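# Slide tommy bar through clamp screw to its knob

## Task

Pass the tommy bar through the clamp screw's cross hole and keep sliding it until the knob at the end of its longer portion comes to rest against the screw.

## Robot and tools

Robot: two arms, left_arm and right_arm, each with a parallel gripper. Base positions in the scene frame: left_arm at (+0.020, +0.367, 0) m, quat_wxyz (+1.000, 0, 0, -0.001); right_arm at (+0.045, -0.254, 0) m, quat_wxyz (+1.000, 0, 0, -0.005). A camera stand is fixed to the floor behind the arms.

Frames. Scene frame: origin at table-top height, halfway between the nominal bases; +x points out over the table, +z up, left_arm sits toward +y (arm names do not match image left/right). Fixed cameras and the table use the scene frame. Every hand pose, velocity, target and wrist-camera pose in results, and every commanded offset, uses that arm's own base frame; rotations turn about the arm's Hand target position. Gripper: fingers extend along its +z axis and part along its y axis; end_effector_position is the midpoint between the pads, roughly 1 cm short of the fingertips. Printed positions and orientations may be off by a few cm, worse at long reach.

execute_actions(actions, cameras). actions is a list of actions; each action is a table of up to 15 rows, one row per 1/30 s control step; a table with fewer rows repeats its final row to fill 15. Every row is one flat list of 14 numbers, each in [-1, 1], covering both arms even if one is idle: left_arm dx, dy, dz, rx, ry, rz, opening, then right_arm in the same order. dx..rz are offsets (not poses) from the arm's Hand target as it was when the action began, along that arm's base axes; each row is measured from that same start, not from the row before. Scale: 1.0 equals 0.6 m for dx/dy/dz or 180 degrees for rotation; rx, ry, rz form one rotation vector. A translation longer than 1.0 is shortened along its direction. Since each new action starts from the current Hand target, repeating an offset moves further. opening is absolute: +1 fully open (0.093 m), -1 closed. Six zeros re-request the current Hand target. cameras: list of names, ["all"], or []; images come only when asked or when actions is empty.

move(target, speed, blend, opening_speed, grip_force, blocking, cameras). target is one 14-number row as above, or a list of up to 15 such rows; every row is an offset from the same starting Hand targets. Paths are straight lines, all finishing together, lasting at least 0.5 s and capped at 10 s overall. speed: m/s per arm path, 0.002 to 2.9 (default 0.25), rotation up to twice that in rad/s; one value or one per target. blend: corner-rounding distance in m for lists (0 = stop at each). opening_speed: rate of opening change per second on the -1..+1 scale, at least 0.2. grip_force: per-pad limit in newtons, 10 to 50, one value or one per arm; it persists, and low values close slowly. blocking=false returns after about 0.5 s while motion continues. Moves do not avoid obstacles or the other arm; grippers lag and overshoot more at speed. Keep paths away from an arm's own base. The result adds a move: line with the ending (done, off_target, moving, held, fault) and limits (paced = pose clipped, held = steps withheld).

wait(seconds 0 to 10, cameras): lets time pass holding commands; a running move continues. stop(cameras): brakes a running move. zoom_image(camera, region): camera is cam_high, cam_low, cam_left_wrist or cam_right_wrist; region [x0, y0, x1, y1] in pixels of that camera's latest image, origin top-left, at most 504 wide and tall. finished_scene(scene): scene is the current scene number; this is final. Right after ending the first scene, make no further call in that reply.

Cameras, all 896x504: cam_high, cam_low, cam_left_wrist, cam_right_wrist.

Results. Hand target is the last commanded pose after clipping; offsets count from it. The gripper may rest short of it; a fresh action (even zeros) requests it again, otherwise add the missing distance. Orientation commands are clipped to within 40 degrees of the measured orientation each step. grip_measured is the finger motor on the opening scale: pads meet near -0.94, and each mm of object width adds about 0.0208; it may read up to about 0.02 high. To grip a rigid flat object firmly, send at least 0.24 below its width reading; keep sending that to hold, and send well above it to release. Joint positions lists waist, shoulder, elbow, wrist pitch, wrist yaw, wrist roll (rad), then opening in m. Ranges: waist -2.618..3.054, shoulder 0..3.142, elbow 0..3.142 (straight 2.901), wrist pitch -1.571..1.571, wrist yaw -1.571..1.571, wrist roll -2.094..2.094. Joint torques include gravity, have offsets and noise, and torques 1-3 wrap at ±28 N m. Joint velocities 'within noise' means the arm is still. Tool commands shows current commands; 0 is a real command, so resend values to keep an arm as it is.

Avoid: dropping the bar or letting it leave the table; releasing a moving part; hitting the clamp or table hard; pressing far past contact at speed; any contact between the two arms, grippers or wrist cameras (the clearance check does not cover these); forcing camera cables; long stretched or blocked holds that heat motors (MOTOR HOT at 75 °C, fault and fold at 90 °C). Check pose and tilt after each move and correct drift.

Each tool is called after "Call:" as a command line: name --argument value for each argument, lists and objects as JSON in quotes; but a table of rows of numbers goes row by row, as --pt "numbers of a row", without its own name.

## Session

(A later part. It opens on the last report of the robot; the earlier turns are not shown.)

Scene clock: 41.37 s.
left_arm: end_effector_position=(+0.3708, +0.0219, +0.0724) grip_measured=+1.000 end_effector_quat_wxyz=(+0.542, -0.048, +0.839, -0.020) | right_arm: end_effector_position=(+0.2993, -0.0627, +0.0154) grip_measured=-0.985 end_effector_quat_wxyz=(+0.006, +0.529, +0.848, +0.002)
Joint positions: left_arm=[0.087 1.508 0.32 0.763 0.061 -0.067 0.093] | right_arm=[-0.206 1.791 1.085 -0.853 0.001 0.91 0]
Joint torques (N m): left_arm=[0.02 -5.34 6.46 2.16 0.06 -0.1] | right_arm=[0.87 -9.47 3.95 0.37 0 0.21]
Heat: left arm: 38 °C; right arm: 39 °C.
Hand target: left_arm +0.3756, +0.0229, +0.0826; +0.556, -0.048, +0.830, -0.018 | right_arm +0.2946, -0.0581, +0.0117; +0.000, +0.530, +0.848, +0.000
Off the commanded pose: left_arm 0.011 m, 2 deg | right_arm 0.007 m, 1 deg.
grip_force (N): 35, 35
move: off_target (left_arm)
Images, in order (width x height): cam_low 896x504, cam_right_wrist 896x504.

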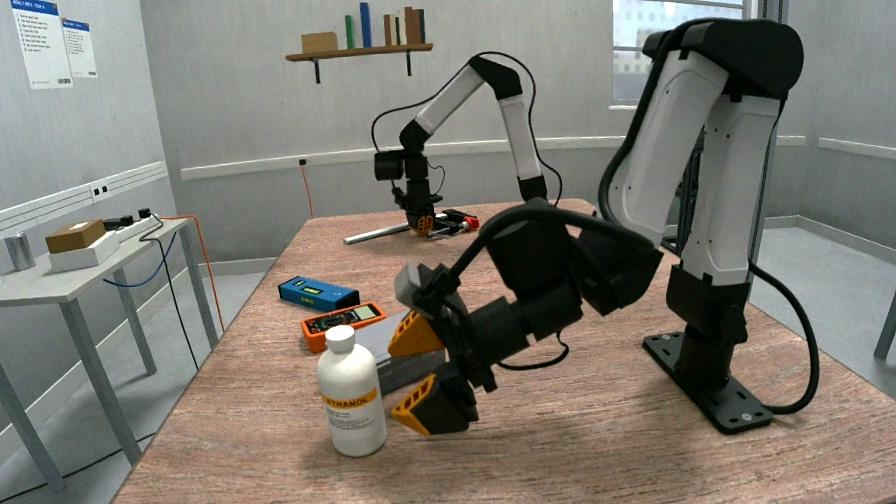

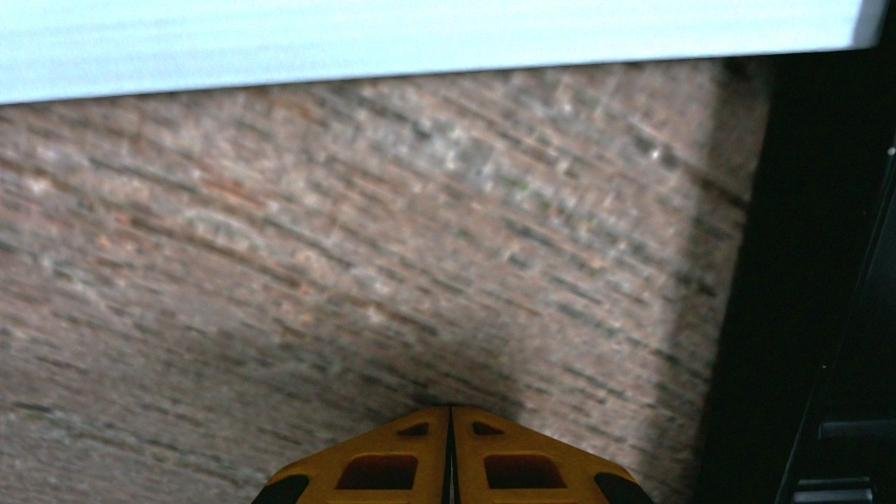

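Call:
move --target '[0,0,0,0,0,0,1,0,0,0.0,0,0,0,-0.5]' --cameras '["cam_right_wrist","cam_low"]'

Call:
zoom_image --camera "cam_low" --region '[400, 190, 460, 250]'

Call:
move --target '[0,0,0,0,0,0,1,0,0,0.055,0,0,0,-0.5]' --cameras '["cam_right_wrist"]'

Scene clock: 45.80 s.
left_arm: end_effector_position=(+0.3708, +0.0219, +0.0724) grip_measured=+1.000 end_effector_quat_wxyz=(+0.542, -0.048, +0.839, -0.020) | right_arm: end_effector_position=(+0.2979, -0.0623, +0.0154) grip_measured=-0.502 end_effector_quat_wxyz=(+0.003, +0.529, +0.848, +0.001)
Joint positions: left_arm=[0.087 1.508 0.32 0.763 0.061 -0.067 0.093] | right_arm=[-0.206 1.791 1.085 -0.859 0.001 0.91 0.021]
Joint torques (N m): left_arm=[0.25 -5.35 6.5 2.23 0.02 0] | right_arm=[0.88 -9.44 3.93 0.42 0.01 0.21]
Heat: left arm: 39 °C; right arm: 40 °C.
Hand target: left_arm +0.3756, +0.0229, +0.0826; +0.556, -0.048, +0.830, -0.018 | right_arm +0.2946, -0.0581, +0.0117; +0.000, +0.530, +0.848, +0.000
Off the commanded pose: left_arm 0.011 m, 2 deg | right_arm 0.007 m, 0 deg.
grip_force (N): 35, 35
move: off_target (left_arm)
Images, in order (width x height): cam_low 896x504, cam_right_wrist 896x504.

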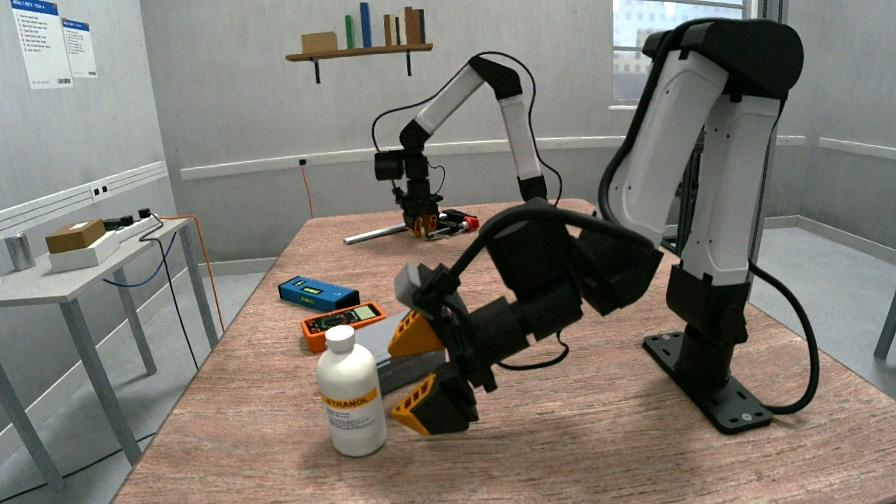

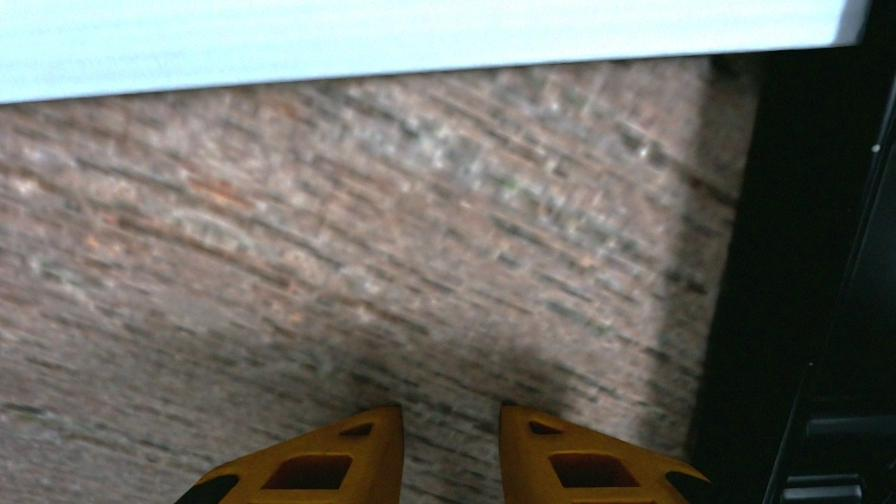

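Scaled by 8.400 from the camera's 896x504 image, which has a finer 1280x720 frame.

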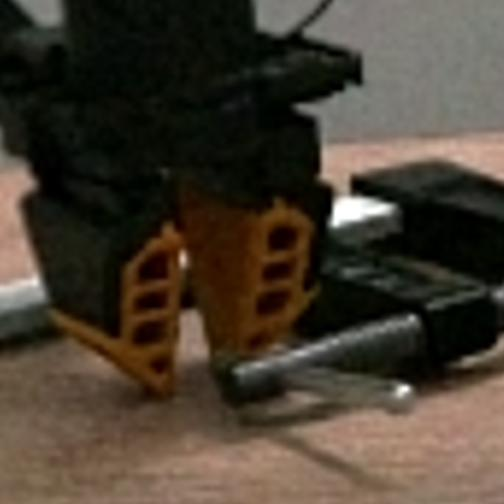

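Scene clock: 46.93 s.
left_arm: end_effector_position=(+0.3708, +0.0219, +0.0724) grip_measured=+1.000 end_effector_quat_wxyz=(+0.542, -0.048, +0.839, -0.020) | right_arm: end_effector_position=(+0.2833, -0.0593, +0.0294) grip_measured=-0.502 end_effector_quat_wxyz=(-0.025, +0.529, +0.848, -0.010)
Joint positions: left_arm=[0.087 1.508 0.32 0.763 0.061 -0.067 0.093] | right_arm=[-0.206 1.767 1.115 -0.973 0.001 0.91 0.021]
Joint torques (N m): left_arm=[0.01 -5.08 6.45 2.15 0 0] | right_arm=[0.87 -12.16 8.12 0.09 0.01 0.21]
Heat: left arm: 39 °C; right arm: 40 °C.
Hand target: left_arm +0.3756, +0.0229, +0.0826; +0.556, -0.048, +0.830, -0.018 | right_arm +0.2945, -0.0581, +0.0447; +0.000, +0.530, +0.848, +0.000
Off the commanded pose: left_arm 0.011 m, 2 deg | right_arm 0.019 m, 3 deg.
grip_force (N): 35, 35
move: off_target (left_arm, right_arm)
Images, in order (width x height): cam_right_wrist 896x504.

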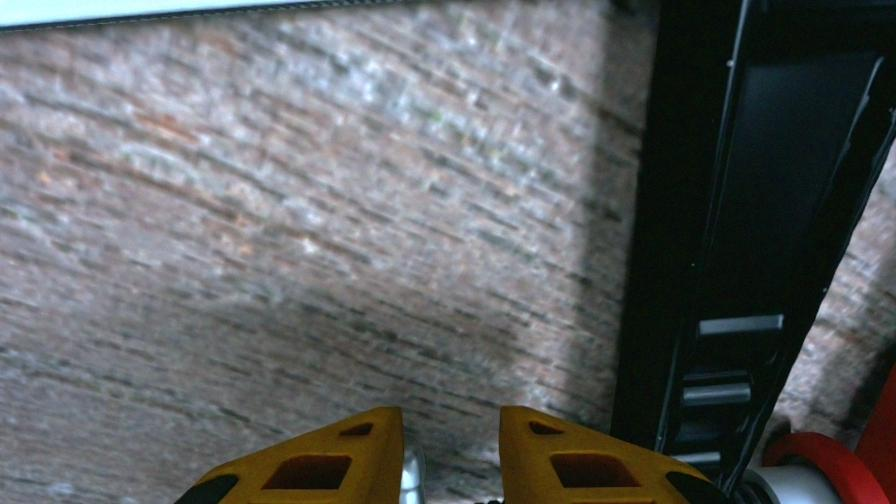

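Call:
move --target '[0,0,0,0,0,0,1,-0.002,0.012,0.01,0,0,0,-0.4]' --speed 0.1 --cameras '["cam_right_wrist","cam_low"]'

Call:
zoom_image --camera "cam_low" --region '[400, 190, 460, 250]'

Scene clock: 49.60 s.
left_arm: end_effector_position=(+0.3708, +0.0219, +0.0724) grip_measured=+1.000 end_effector_quat_wxyz=(+0.542, -0.048, +0.839, -0.020) | right_arm: end_effector_position=(+0.2807, -0.0514, +0.0338) grip_measured=-0.402 end_effector_quat_wxyz=(-0.028, +0.528, +0.849, -0.011)
Joint positions: left_arm=[0.087 1.508 0.32 0.763 0.061 -0.067 0.093] | right_arm=[-0.181 1.751 1.115 -0.995 0.001 0.931 0.026]
Joint torques (N m): left_arm=[-0.23 -5.22 6.38 2.17 0.01 -0.03] | right_arm=[0.62 -12.22 8.55 0.1 0 0.19]
Heat: left arm: 39 °C; right arm: 40 °C.
Hand target: left_arm +0.3756, +0.0229, +0.0826; +0.556, -0.048, +0.830, -0.018 | right_arm +0.2933, -0.0510, +0.0507; +0.000, +0.530, +0.848, +0.000
Off the commanded pose: left_arm 0.011 m, 2 deg | right_arm 0.021 m, 4 deg.
grip_force (N): 35, 35
move: off_target (left_arm, right_arm)
Images, in order (width x height): cam_low 896x504, cam_right_wrist 896x504.

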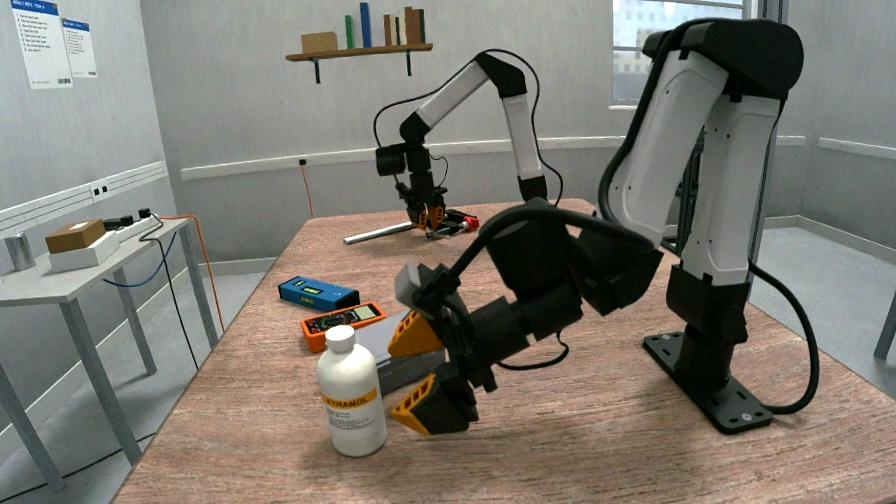

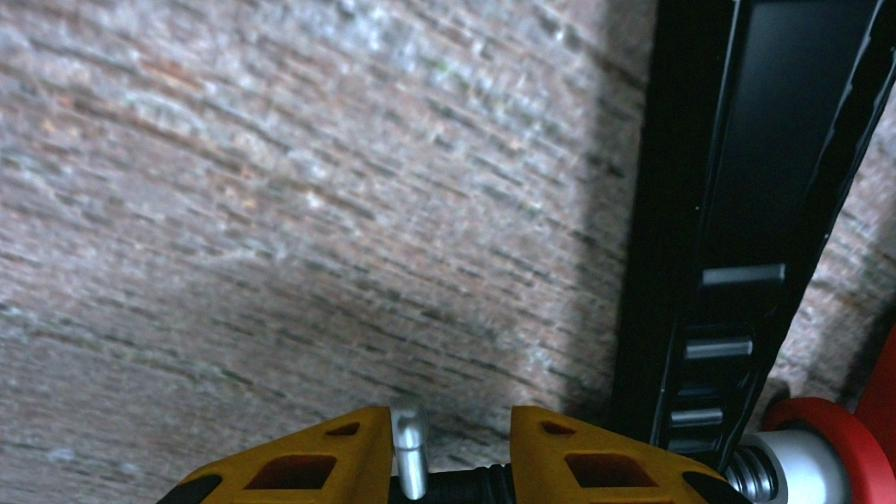

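Scaled by 8.400 from the camera's 896x504 image, which has a finer 1280x720 frame.

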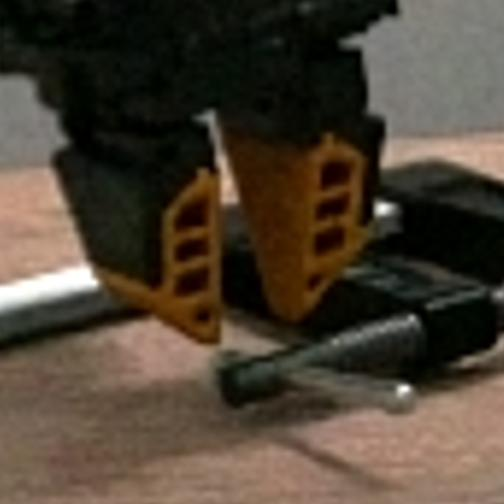

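Call:
move --target '[0,0,0,0,0,0,1,-0.015,0.027,-0.061,0,0,0,-0.3]' --speed 0.1 --cameras '["cam_right_wrist","cam_low"]'

Call:
zoom_image --camera "cam_low" --region '[400, 190, 460, 250]'

Scene clock: 51.37 s.
left_arm: end_effector_position=(+0.3708, +0.0219, +0.0724) grip_measured=+1.000 end_effector_quat_wxyz=(+0.542, -0.048, +0.839, -0.020) | right_arm: end_effector_position=(+0.2798, -0.0390, +0.0153) grip_measured=-0.302 end_effector_quat_wxyz=(-0.016, +0.526, +0.850, -0.010)
Joint positions: left_arm=[0.087 1.508 0.32 0.763 0.061 -0.067 0.093] | right_arm=[-0.135 1.751 1.034 -0.891 0.006 0.972 0.031]
Joint torques (N m): left_arm=[-0.24 -5.26 6.48 2.2 0.03 -0.02] | right_arm=[1.11 -10.11 3.66 0.65 -0.06 0.34]
Heat: left arm: 39 °C; right arm: 41 °C.
Hand target: left_arm +0.3756, +0.0229, +0.0826; +0.556, -0.048, +0.830, -0.018 | right_arm +0.2844, -0.0347, +0.0141; +0.000, +0.530, +0.848, +0.000
Off the commanded pose: left_arm 0.011 m, 2 deg | right_arm 0.006 m, 2 deg.
grip_force (N): 35, 35
move: off_target (left_arm)
Images, in order (width x height): cam_low 896x504, cam_right_wrist 896x504.

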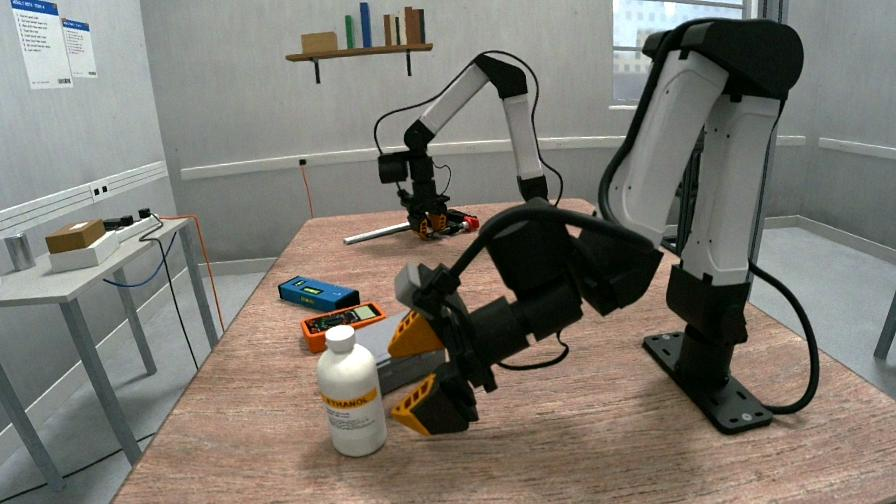

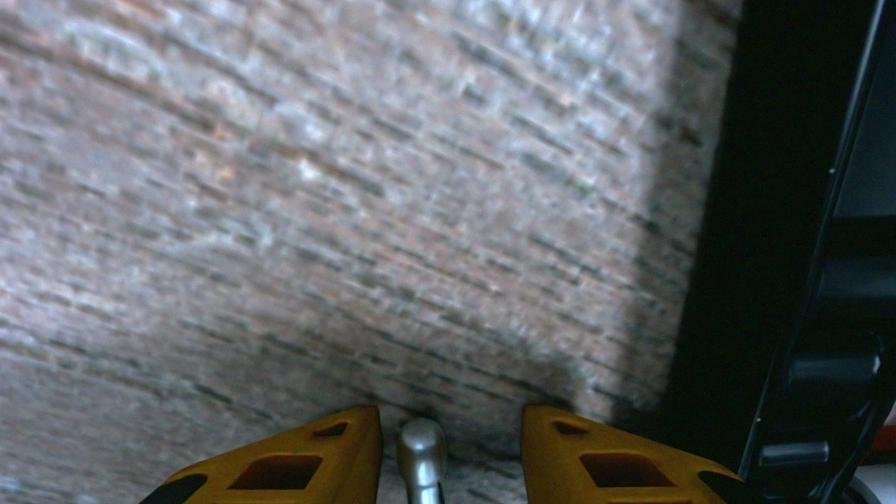

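Scaled by 8.400 from the camera's 896x504 image, which has a finer 1280x720 frame.

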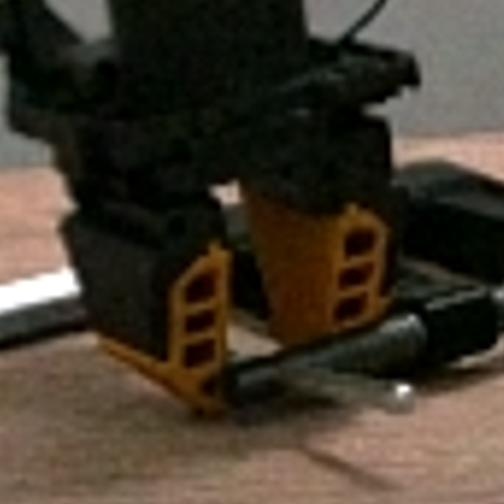

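Call:
move --pt "0 0 0 0 0 0 1 0.009 0.004 0 0 0 0 -0.3" --pt "0 0 0 0 0 0 1 0.009 0.004 0 0 0 0 -1" --speed 0.1 --cameras '["cam_right_wrist"]'

Scene clock: 54.47 s.
left_arm: end_effector_position=(+0.3708, +0.0219, +0.0724) grip_measured=+1.000 end_effector_quat_wxyz=(+0.542, -0.048, +0.839, -0.020) | right_arm: end_effector_position=(+0.2851, -0.0368, +0.0152) grip_measured=-0.844 end_effector_quat_wxyz=(-0.005, +0.529, +0.849, -0.008)
Joint positions: left_arm=[0.087 1.508 0.32 0.763 0.061 -0.067 0.093] | right_arm=[-0.123 1.751 1.034 -0.87 0.01 0.992 0.005]
Joint torques (N m): left_arm=[0.14 -5.41 6.6 2.17 -0.04 -0.03] | right_arm=[0.92 -8.38 5.42 0.45 -0.09 0.23]
Heat: left arm: 39 °C; right arm: 41 °C.
Hand target: left_arm +0.3756, +0.0229, +0.0826; +0.556, -0.048, +0.830, -0.018 | right_arm +0.2897, -0.0323, +0.0141; +0.000, +0.530, +0.848, +0.000
Off the commanded pose: left_arm 0.011 m, 2 deg | right_arm 0.007 m, 1 deg.
grip_force (N): 35, 35
move: off_target (left_arm); target 2's new opening was sent with right_arm's hand 0.012 m and 2 deg from that target
Images, in order (width x height): cam_right_wrist 896x504.

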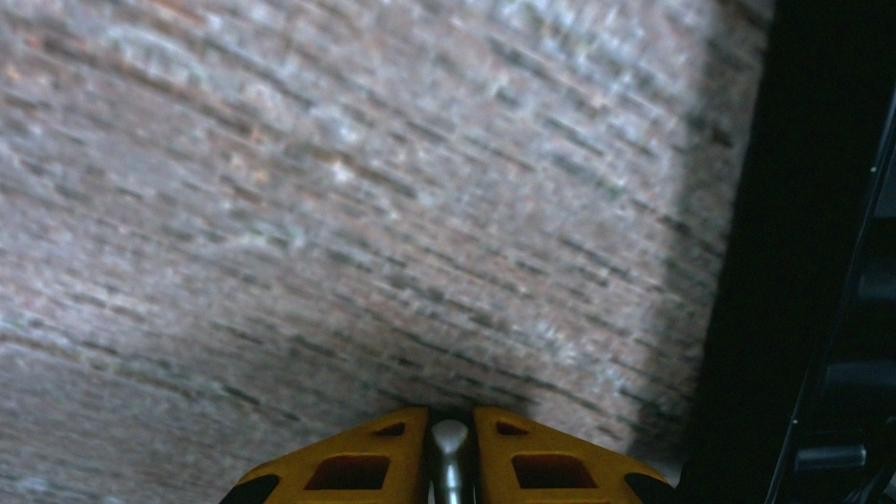

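Call:
move --target '[0,0,0,0,0,0,1,0.040,-0.083,0.004,0,0,0,-1]' --speed 0.05 --cameras '["cam_right_wrist","cam_low","cam_high"]'

Call:
zoom_image --camera "cam_low" --region '[400, 190, 460, 250]'

Scene clock: 56.70 s.
left_arm: end_effector_position=(+0.3708, +0.0219, +0.0724) grip_measured=+1.000 end_effector_quat_wxyz=(+0.542, -0.048, +0.839, -0.020) | right_arm: end_effector_position=(+0.2953, -0.0601, +0.0155) grip_measured=-0.853 end_effector_quat_wxyz=(-0.038, +0.523, +0.851, +0.016)
Joint positions: left_arm=[0.087 1.508 0.32 0.763 0.061 -0.067 0.093] | right_arm=[-0.231 1.837 1.141 -0.936 -0.055 0.87 0.004]
Joint torques (N m): left_arm=[-0.09 -5.35 6.42 2.18 0 -0.08] | right_arm=[-2.65 -7.56 8.96 0.57 0.65 0.02]
Heat: left arm: 39 °C; right arm: 41 °C.
Hand target: left_arm +0.3756, +0.0229, +0.0826; +0.556, -0.048, +0.830, -0.018 | right_arm +0.3137, -0.0822, +0.0165; +0.000, +0.530, +0.848, +0.000
Off the commanded pose: left_arm 0.011 m, 2 deg | right_arm 0.029 m, 5 deg.
grip_force (N): 35, 35
move: off_target (left_arm, right_arm)
Images, in order (width x height): cam_high 896x504, cam_low 896x504, cam_right_wrist 896x504.

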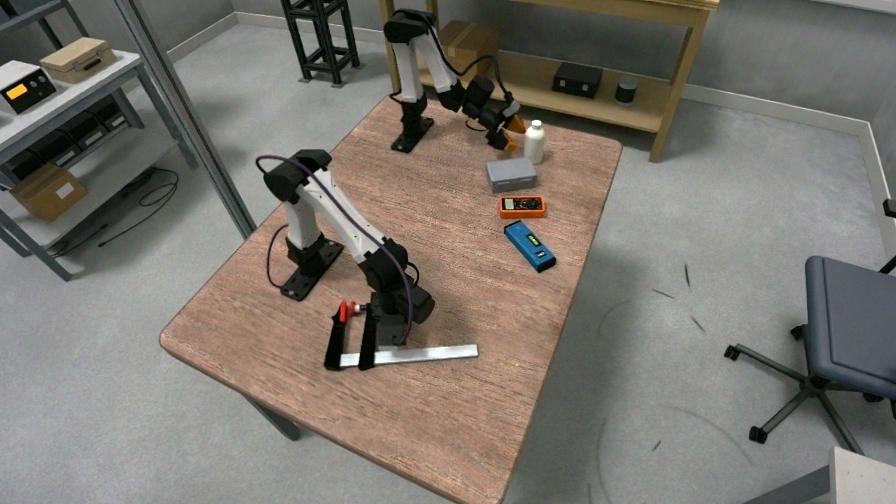

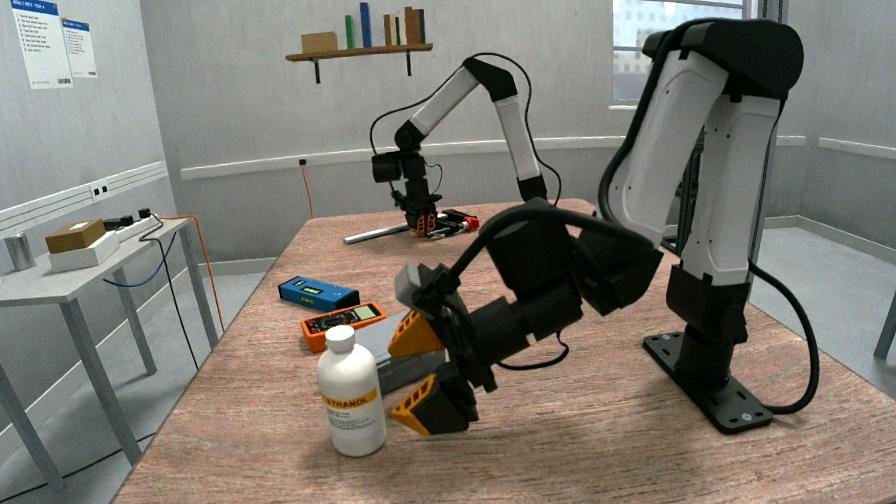

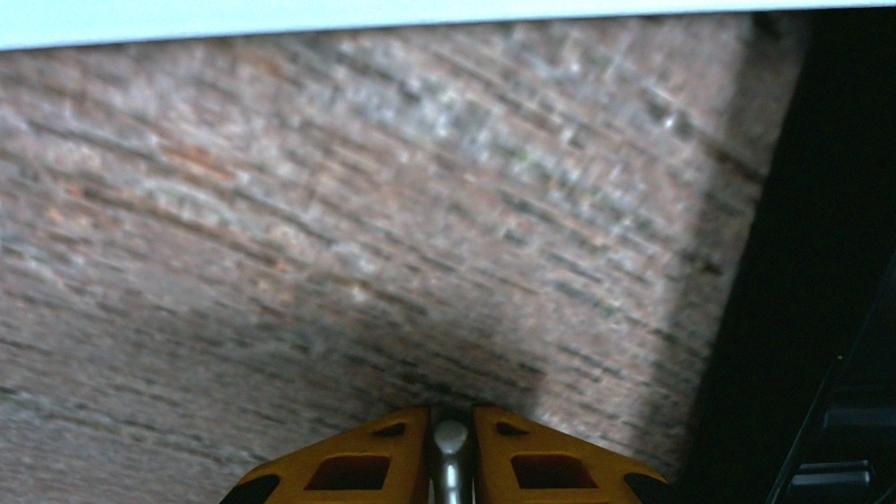

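Scaled by 8.400 from the camera's 896x504 image, which has a finer 1280x720 frame.

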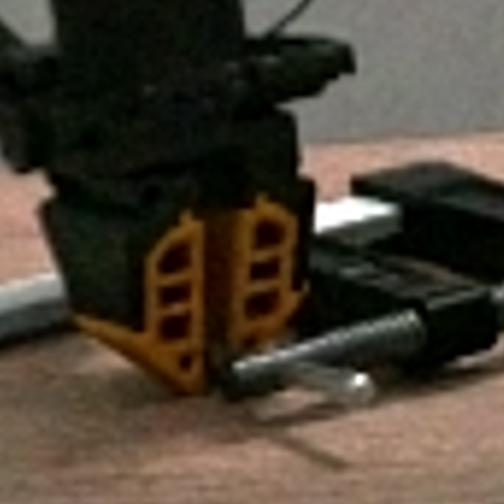

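Call:
move --target '[0,0,0,0,0,0,1,0.020,-0.050,0.00,0,0,0,-1]' --speed 0.05 --cameras '["cam_right_wrist","cam_low"]'

Call:
zoom_image --camera "cam_low" --region '[400, 190, 460, 250]'

Scene clock: 58.37 s.
left_arm: end_effector_position=(+0.3708, +0.0219, +0.0724) grip_measured=+1.000 end_effector_quat_wxyz=(+0.542, -0.048, +0.839, -0.020) | right_arm: end_effector_position=(+0.3101, -0.0883, +0.0160) grip_measured=-0.853 end_effector_quat_wxyz=(-0.035, +0.524, +0.851, +0.019)
Joint positions: left_arm=[0.087 1.508 0.32 0.763 0.061 -0.067 0.093] | right_arm=[-0.305 1.906 1.237 -0.959 -0.054 0.797 0.004]
Joint torques (N m): left_arm=[0.08 -5.24 6.61 2.16 -0.05 -0.03] | right_arm=[-2.84 -8.29 9.05 0.56 0.62 -0.05]
Heat: left arm: 40 °C; right arm: 41 °C.
Hand target: left_arm +0.3756, +0.0229, +0.0826; +0.556, -0.048, +0.830, -0.018 | right_arm +0.3258, -0.1122, +0.0165; +0.000, +0.530, +0.848, +0.000
Off the commanded pose: left_arm 0.011 m, 2 deg | right_arm 0.029 m, 5 deg.
grip_force (N): 35, 35
move: off_target (left_arm, right_arm)
Images, in order (width x height): cam_low 896x504, cam_right_wrist 896x504.

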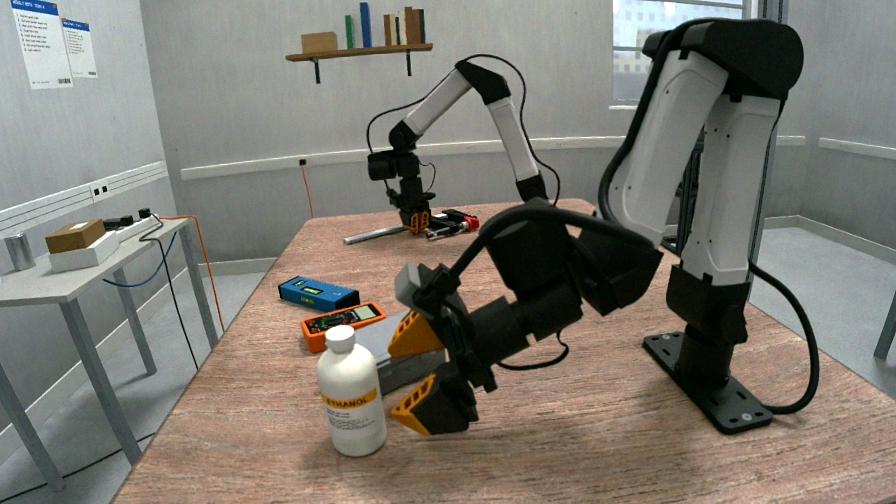

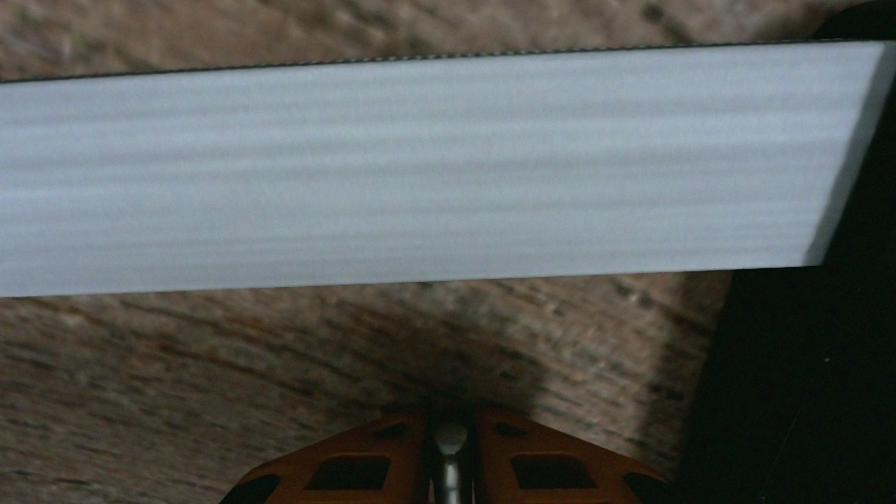

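Scaled by 8.400 from the camera's 896x504 image, which has a finer 1280x720 frame.

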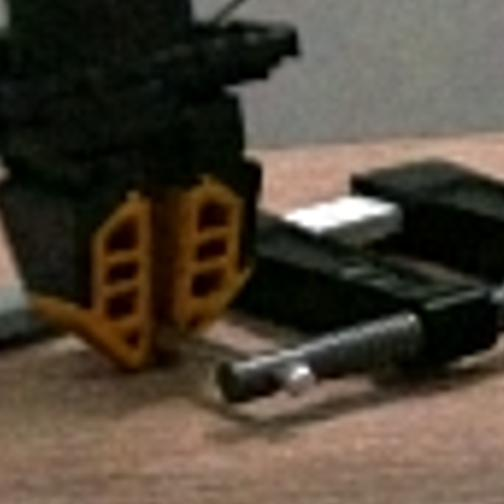

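Call:
move --target '[0,0,0,0,0,0,1,0.010,-0.024,0.00,0,0,0,-1]' --speed 0.04 --cameras '["cam_right_wrist","cam_low"]'

Call:
zoom_image --camera "cam_low" --region '[400, 190, 460, 250]'

Scene clock: 59.83 s.
left_arm: end_effector_position=(+0.3708, +0.0219, +0.0724) grip_measured=+1.000 end_effector_quat_wxyz=(+0.542, -0.048, +0.839, -0.020) | right_arm: end_effector_position=(+0.3102, -0.0898, +0.0161) grip_measured=-0.853 end_effector_quat_wxyz=(-0.056, +0.521, +0.851, +0.031)
Joint positions: left_arm=[0.087 1.508 0.32 0.763 0.061 -0.067 0.093] | right_arm=[-0.326 1.94 1.279 -1.005 -0.086 0.768 0.004]
Joint torques (N m): left_arm=[-0.02 -5.12 6.76 2.17 0.03 -0.06] | right_arm=[-3.96 -8.83 9.7 0.75 0.99 -0.04]
Heat: left arm: 40 °C; right arm: 41 °C.
Hand target: left_arm +0.3756, +0.0229, +0.0826; +0.556, -0.048, +0.830, -0.018 | right_arm +0.3316, -0.1266, +0.0164; +0.000, +0.530, +0.848, +0.000
Off the commanded pose: left_arm 0.011 m, 2 deg | right_arm 0.043 m, 7 deg.
grip_force (N): 35, 35
move: off_target (left_arm, right_arm)
Images, in order (width x height): cam_low 896x504, cam_right_wrist 896x504.

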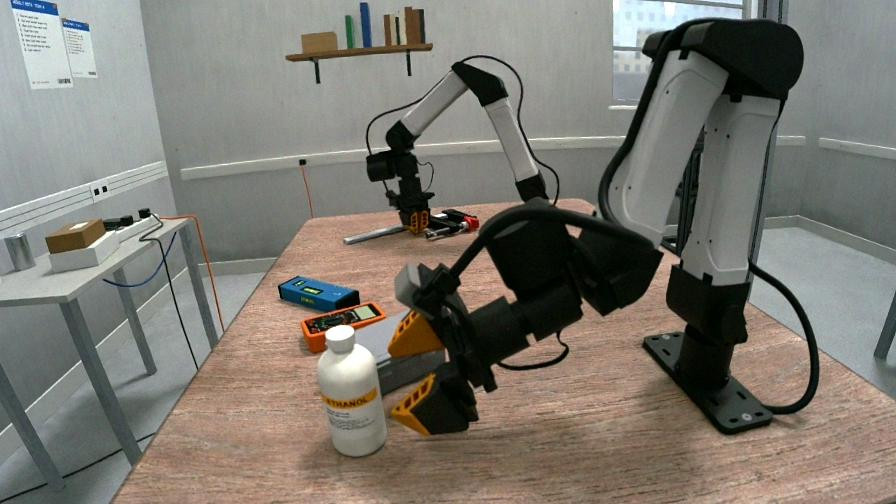

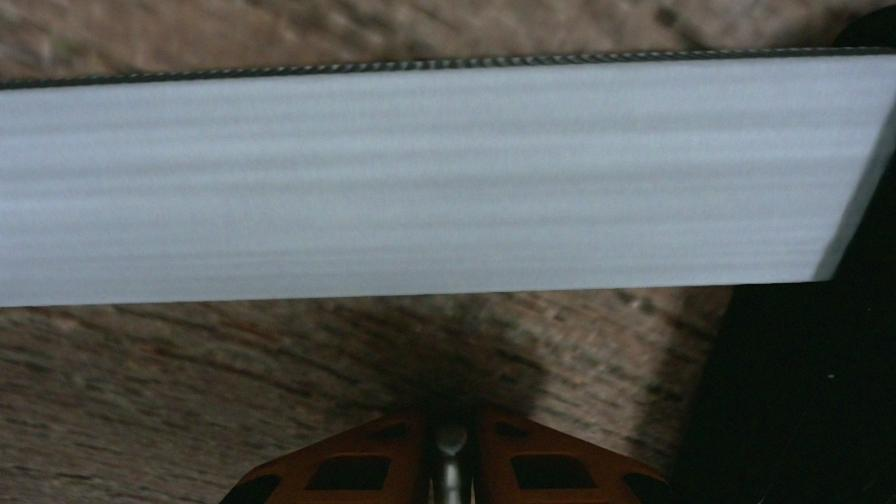

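Scaled by 8.400 from the camera's 896x504 image, which has a finer 1280x720 frame.

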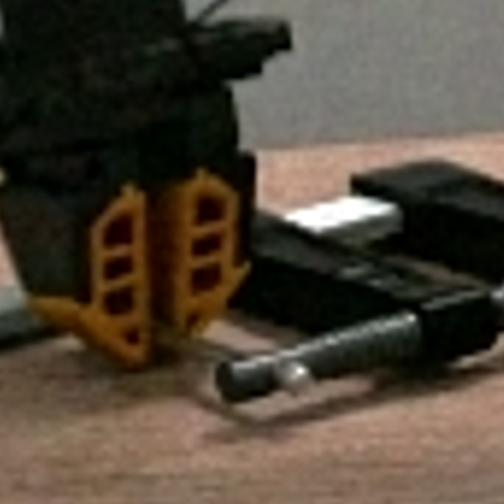

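Call:
move --pt "0 0 0 0 0 0 1 -0.025 0.045 0.00 0 0 0 -1" --pt "0 0 0 0 0 0 1 -0.025 0.045 0.00 0 0 0 -0.5" --pt "0 0 0 0 0 0 1 -0.01 0.02 0.14 0 0 0 -0.5" --speed 0.08 --opening_speed 0.5 --cameras '["cam_right_wrist","cam_low"]'

Call:
zoom_image --camera "cam_low" --region '[400, 190, 460, 250]'

Scene clock: 64.53 s.
left_arm: end_effector_position=(+0.3708, +0.0219, +0.0724) grip_measured=+1.000 end_effector_quat_wxyz=(+0.542, -0.048, +0.839, -0.020) | right_arm: end_effector_position=(+0.3202, -0.1070, +0.0808) grip_measured=-0.502 end_effector_quat_wxyz=(-0.031, +0.530, +0.847, +0.000)
Joint positions: left_arm=[0.087 1.508 0.32 0.763 0.061 -0.067 0.093] | right_arm=[-0.329 1.892 1.487 -1.226 -0.014 0.789 0.021]
Joint torques (N m): left_arm=[-0.09 -5.41 6.6 2.18 0.03 -0.01] | right_arm=[-1.06 -14.6 8.65 0.11 0.18 -0.04]
Heat: left arm: 40 °C; right arm: 42 °C.
Hand target: left_arm +0.3756, +0.0229, +0.0826; +0.556, -0.048, +0.830, -0.018 | right_arm +0.3257, -0.1146, +0.1004; +0.000, +0.530, +0.848, +0.000
Off the commanded pose: left_arm 0.011 m, 2 deg | right_arm 0.022 m, 4 deg.
grip_force (N): 35, 35
move: off_target (left_arm, right_arm); target 2's new opening was sent with right_arm's hand 0.014 m and 5 deg from that target
Images, in order (width x height): cam_low 896x504, cam_right_wrist 896x504.

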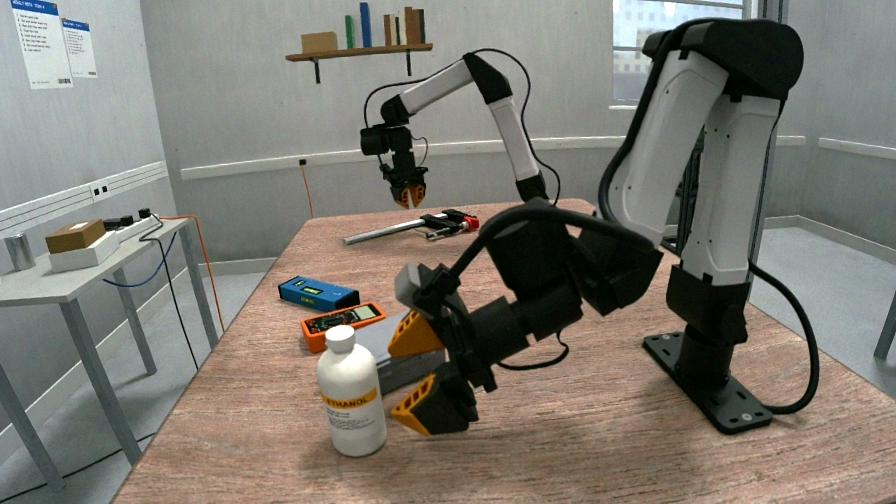

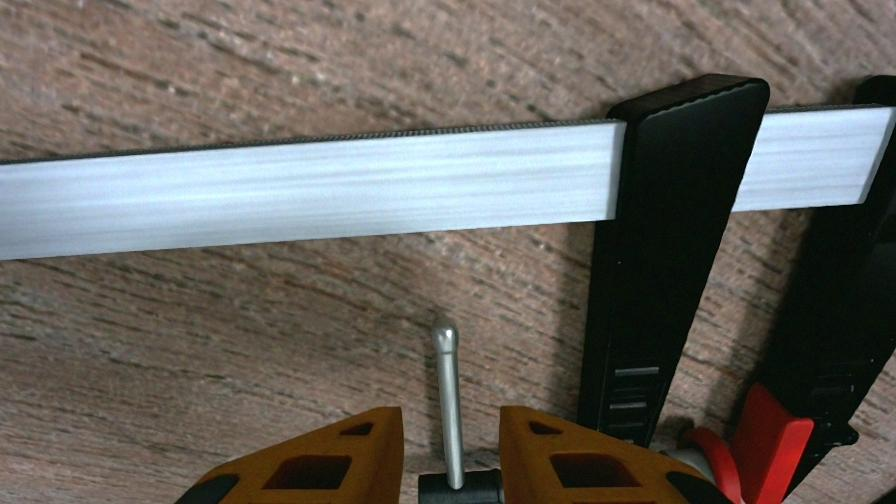

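Scaled by 8.400 from the camera's 896x504 image, which has a finer 1280x720 frame.

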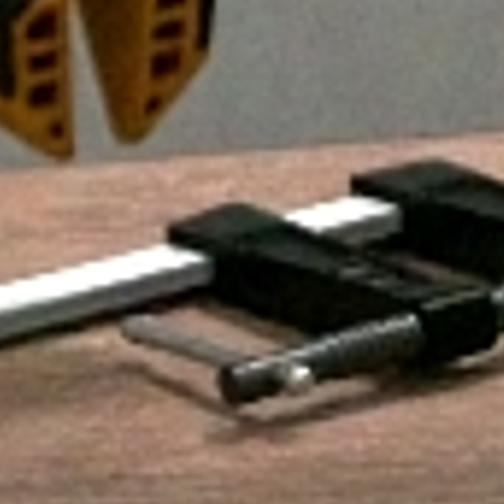

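Done, knob seated.

Call:
finished_scene --scene 2

The scene is finished: the task was done.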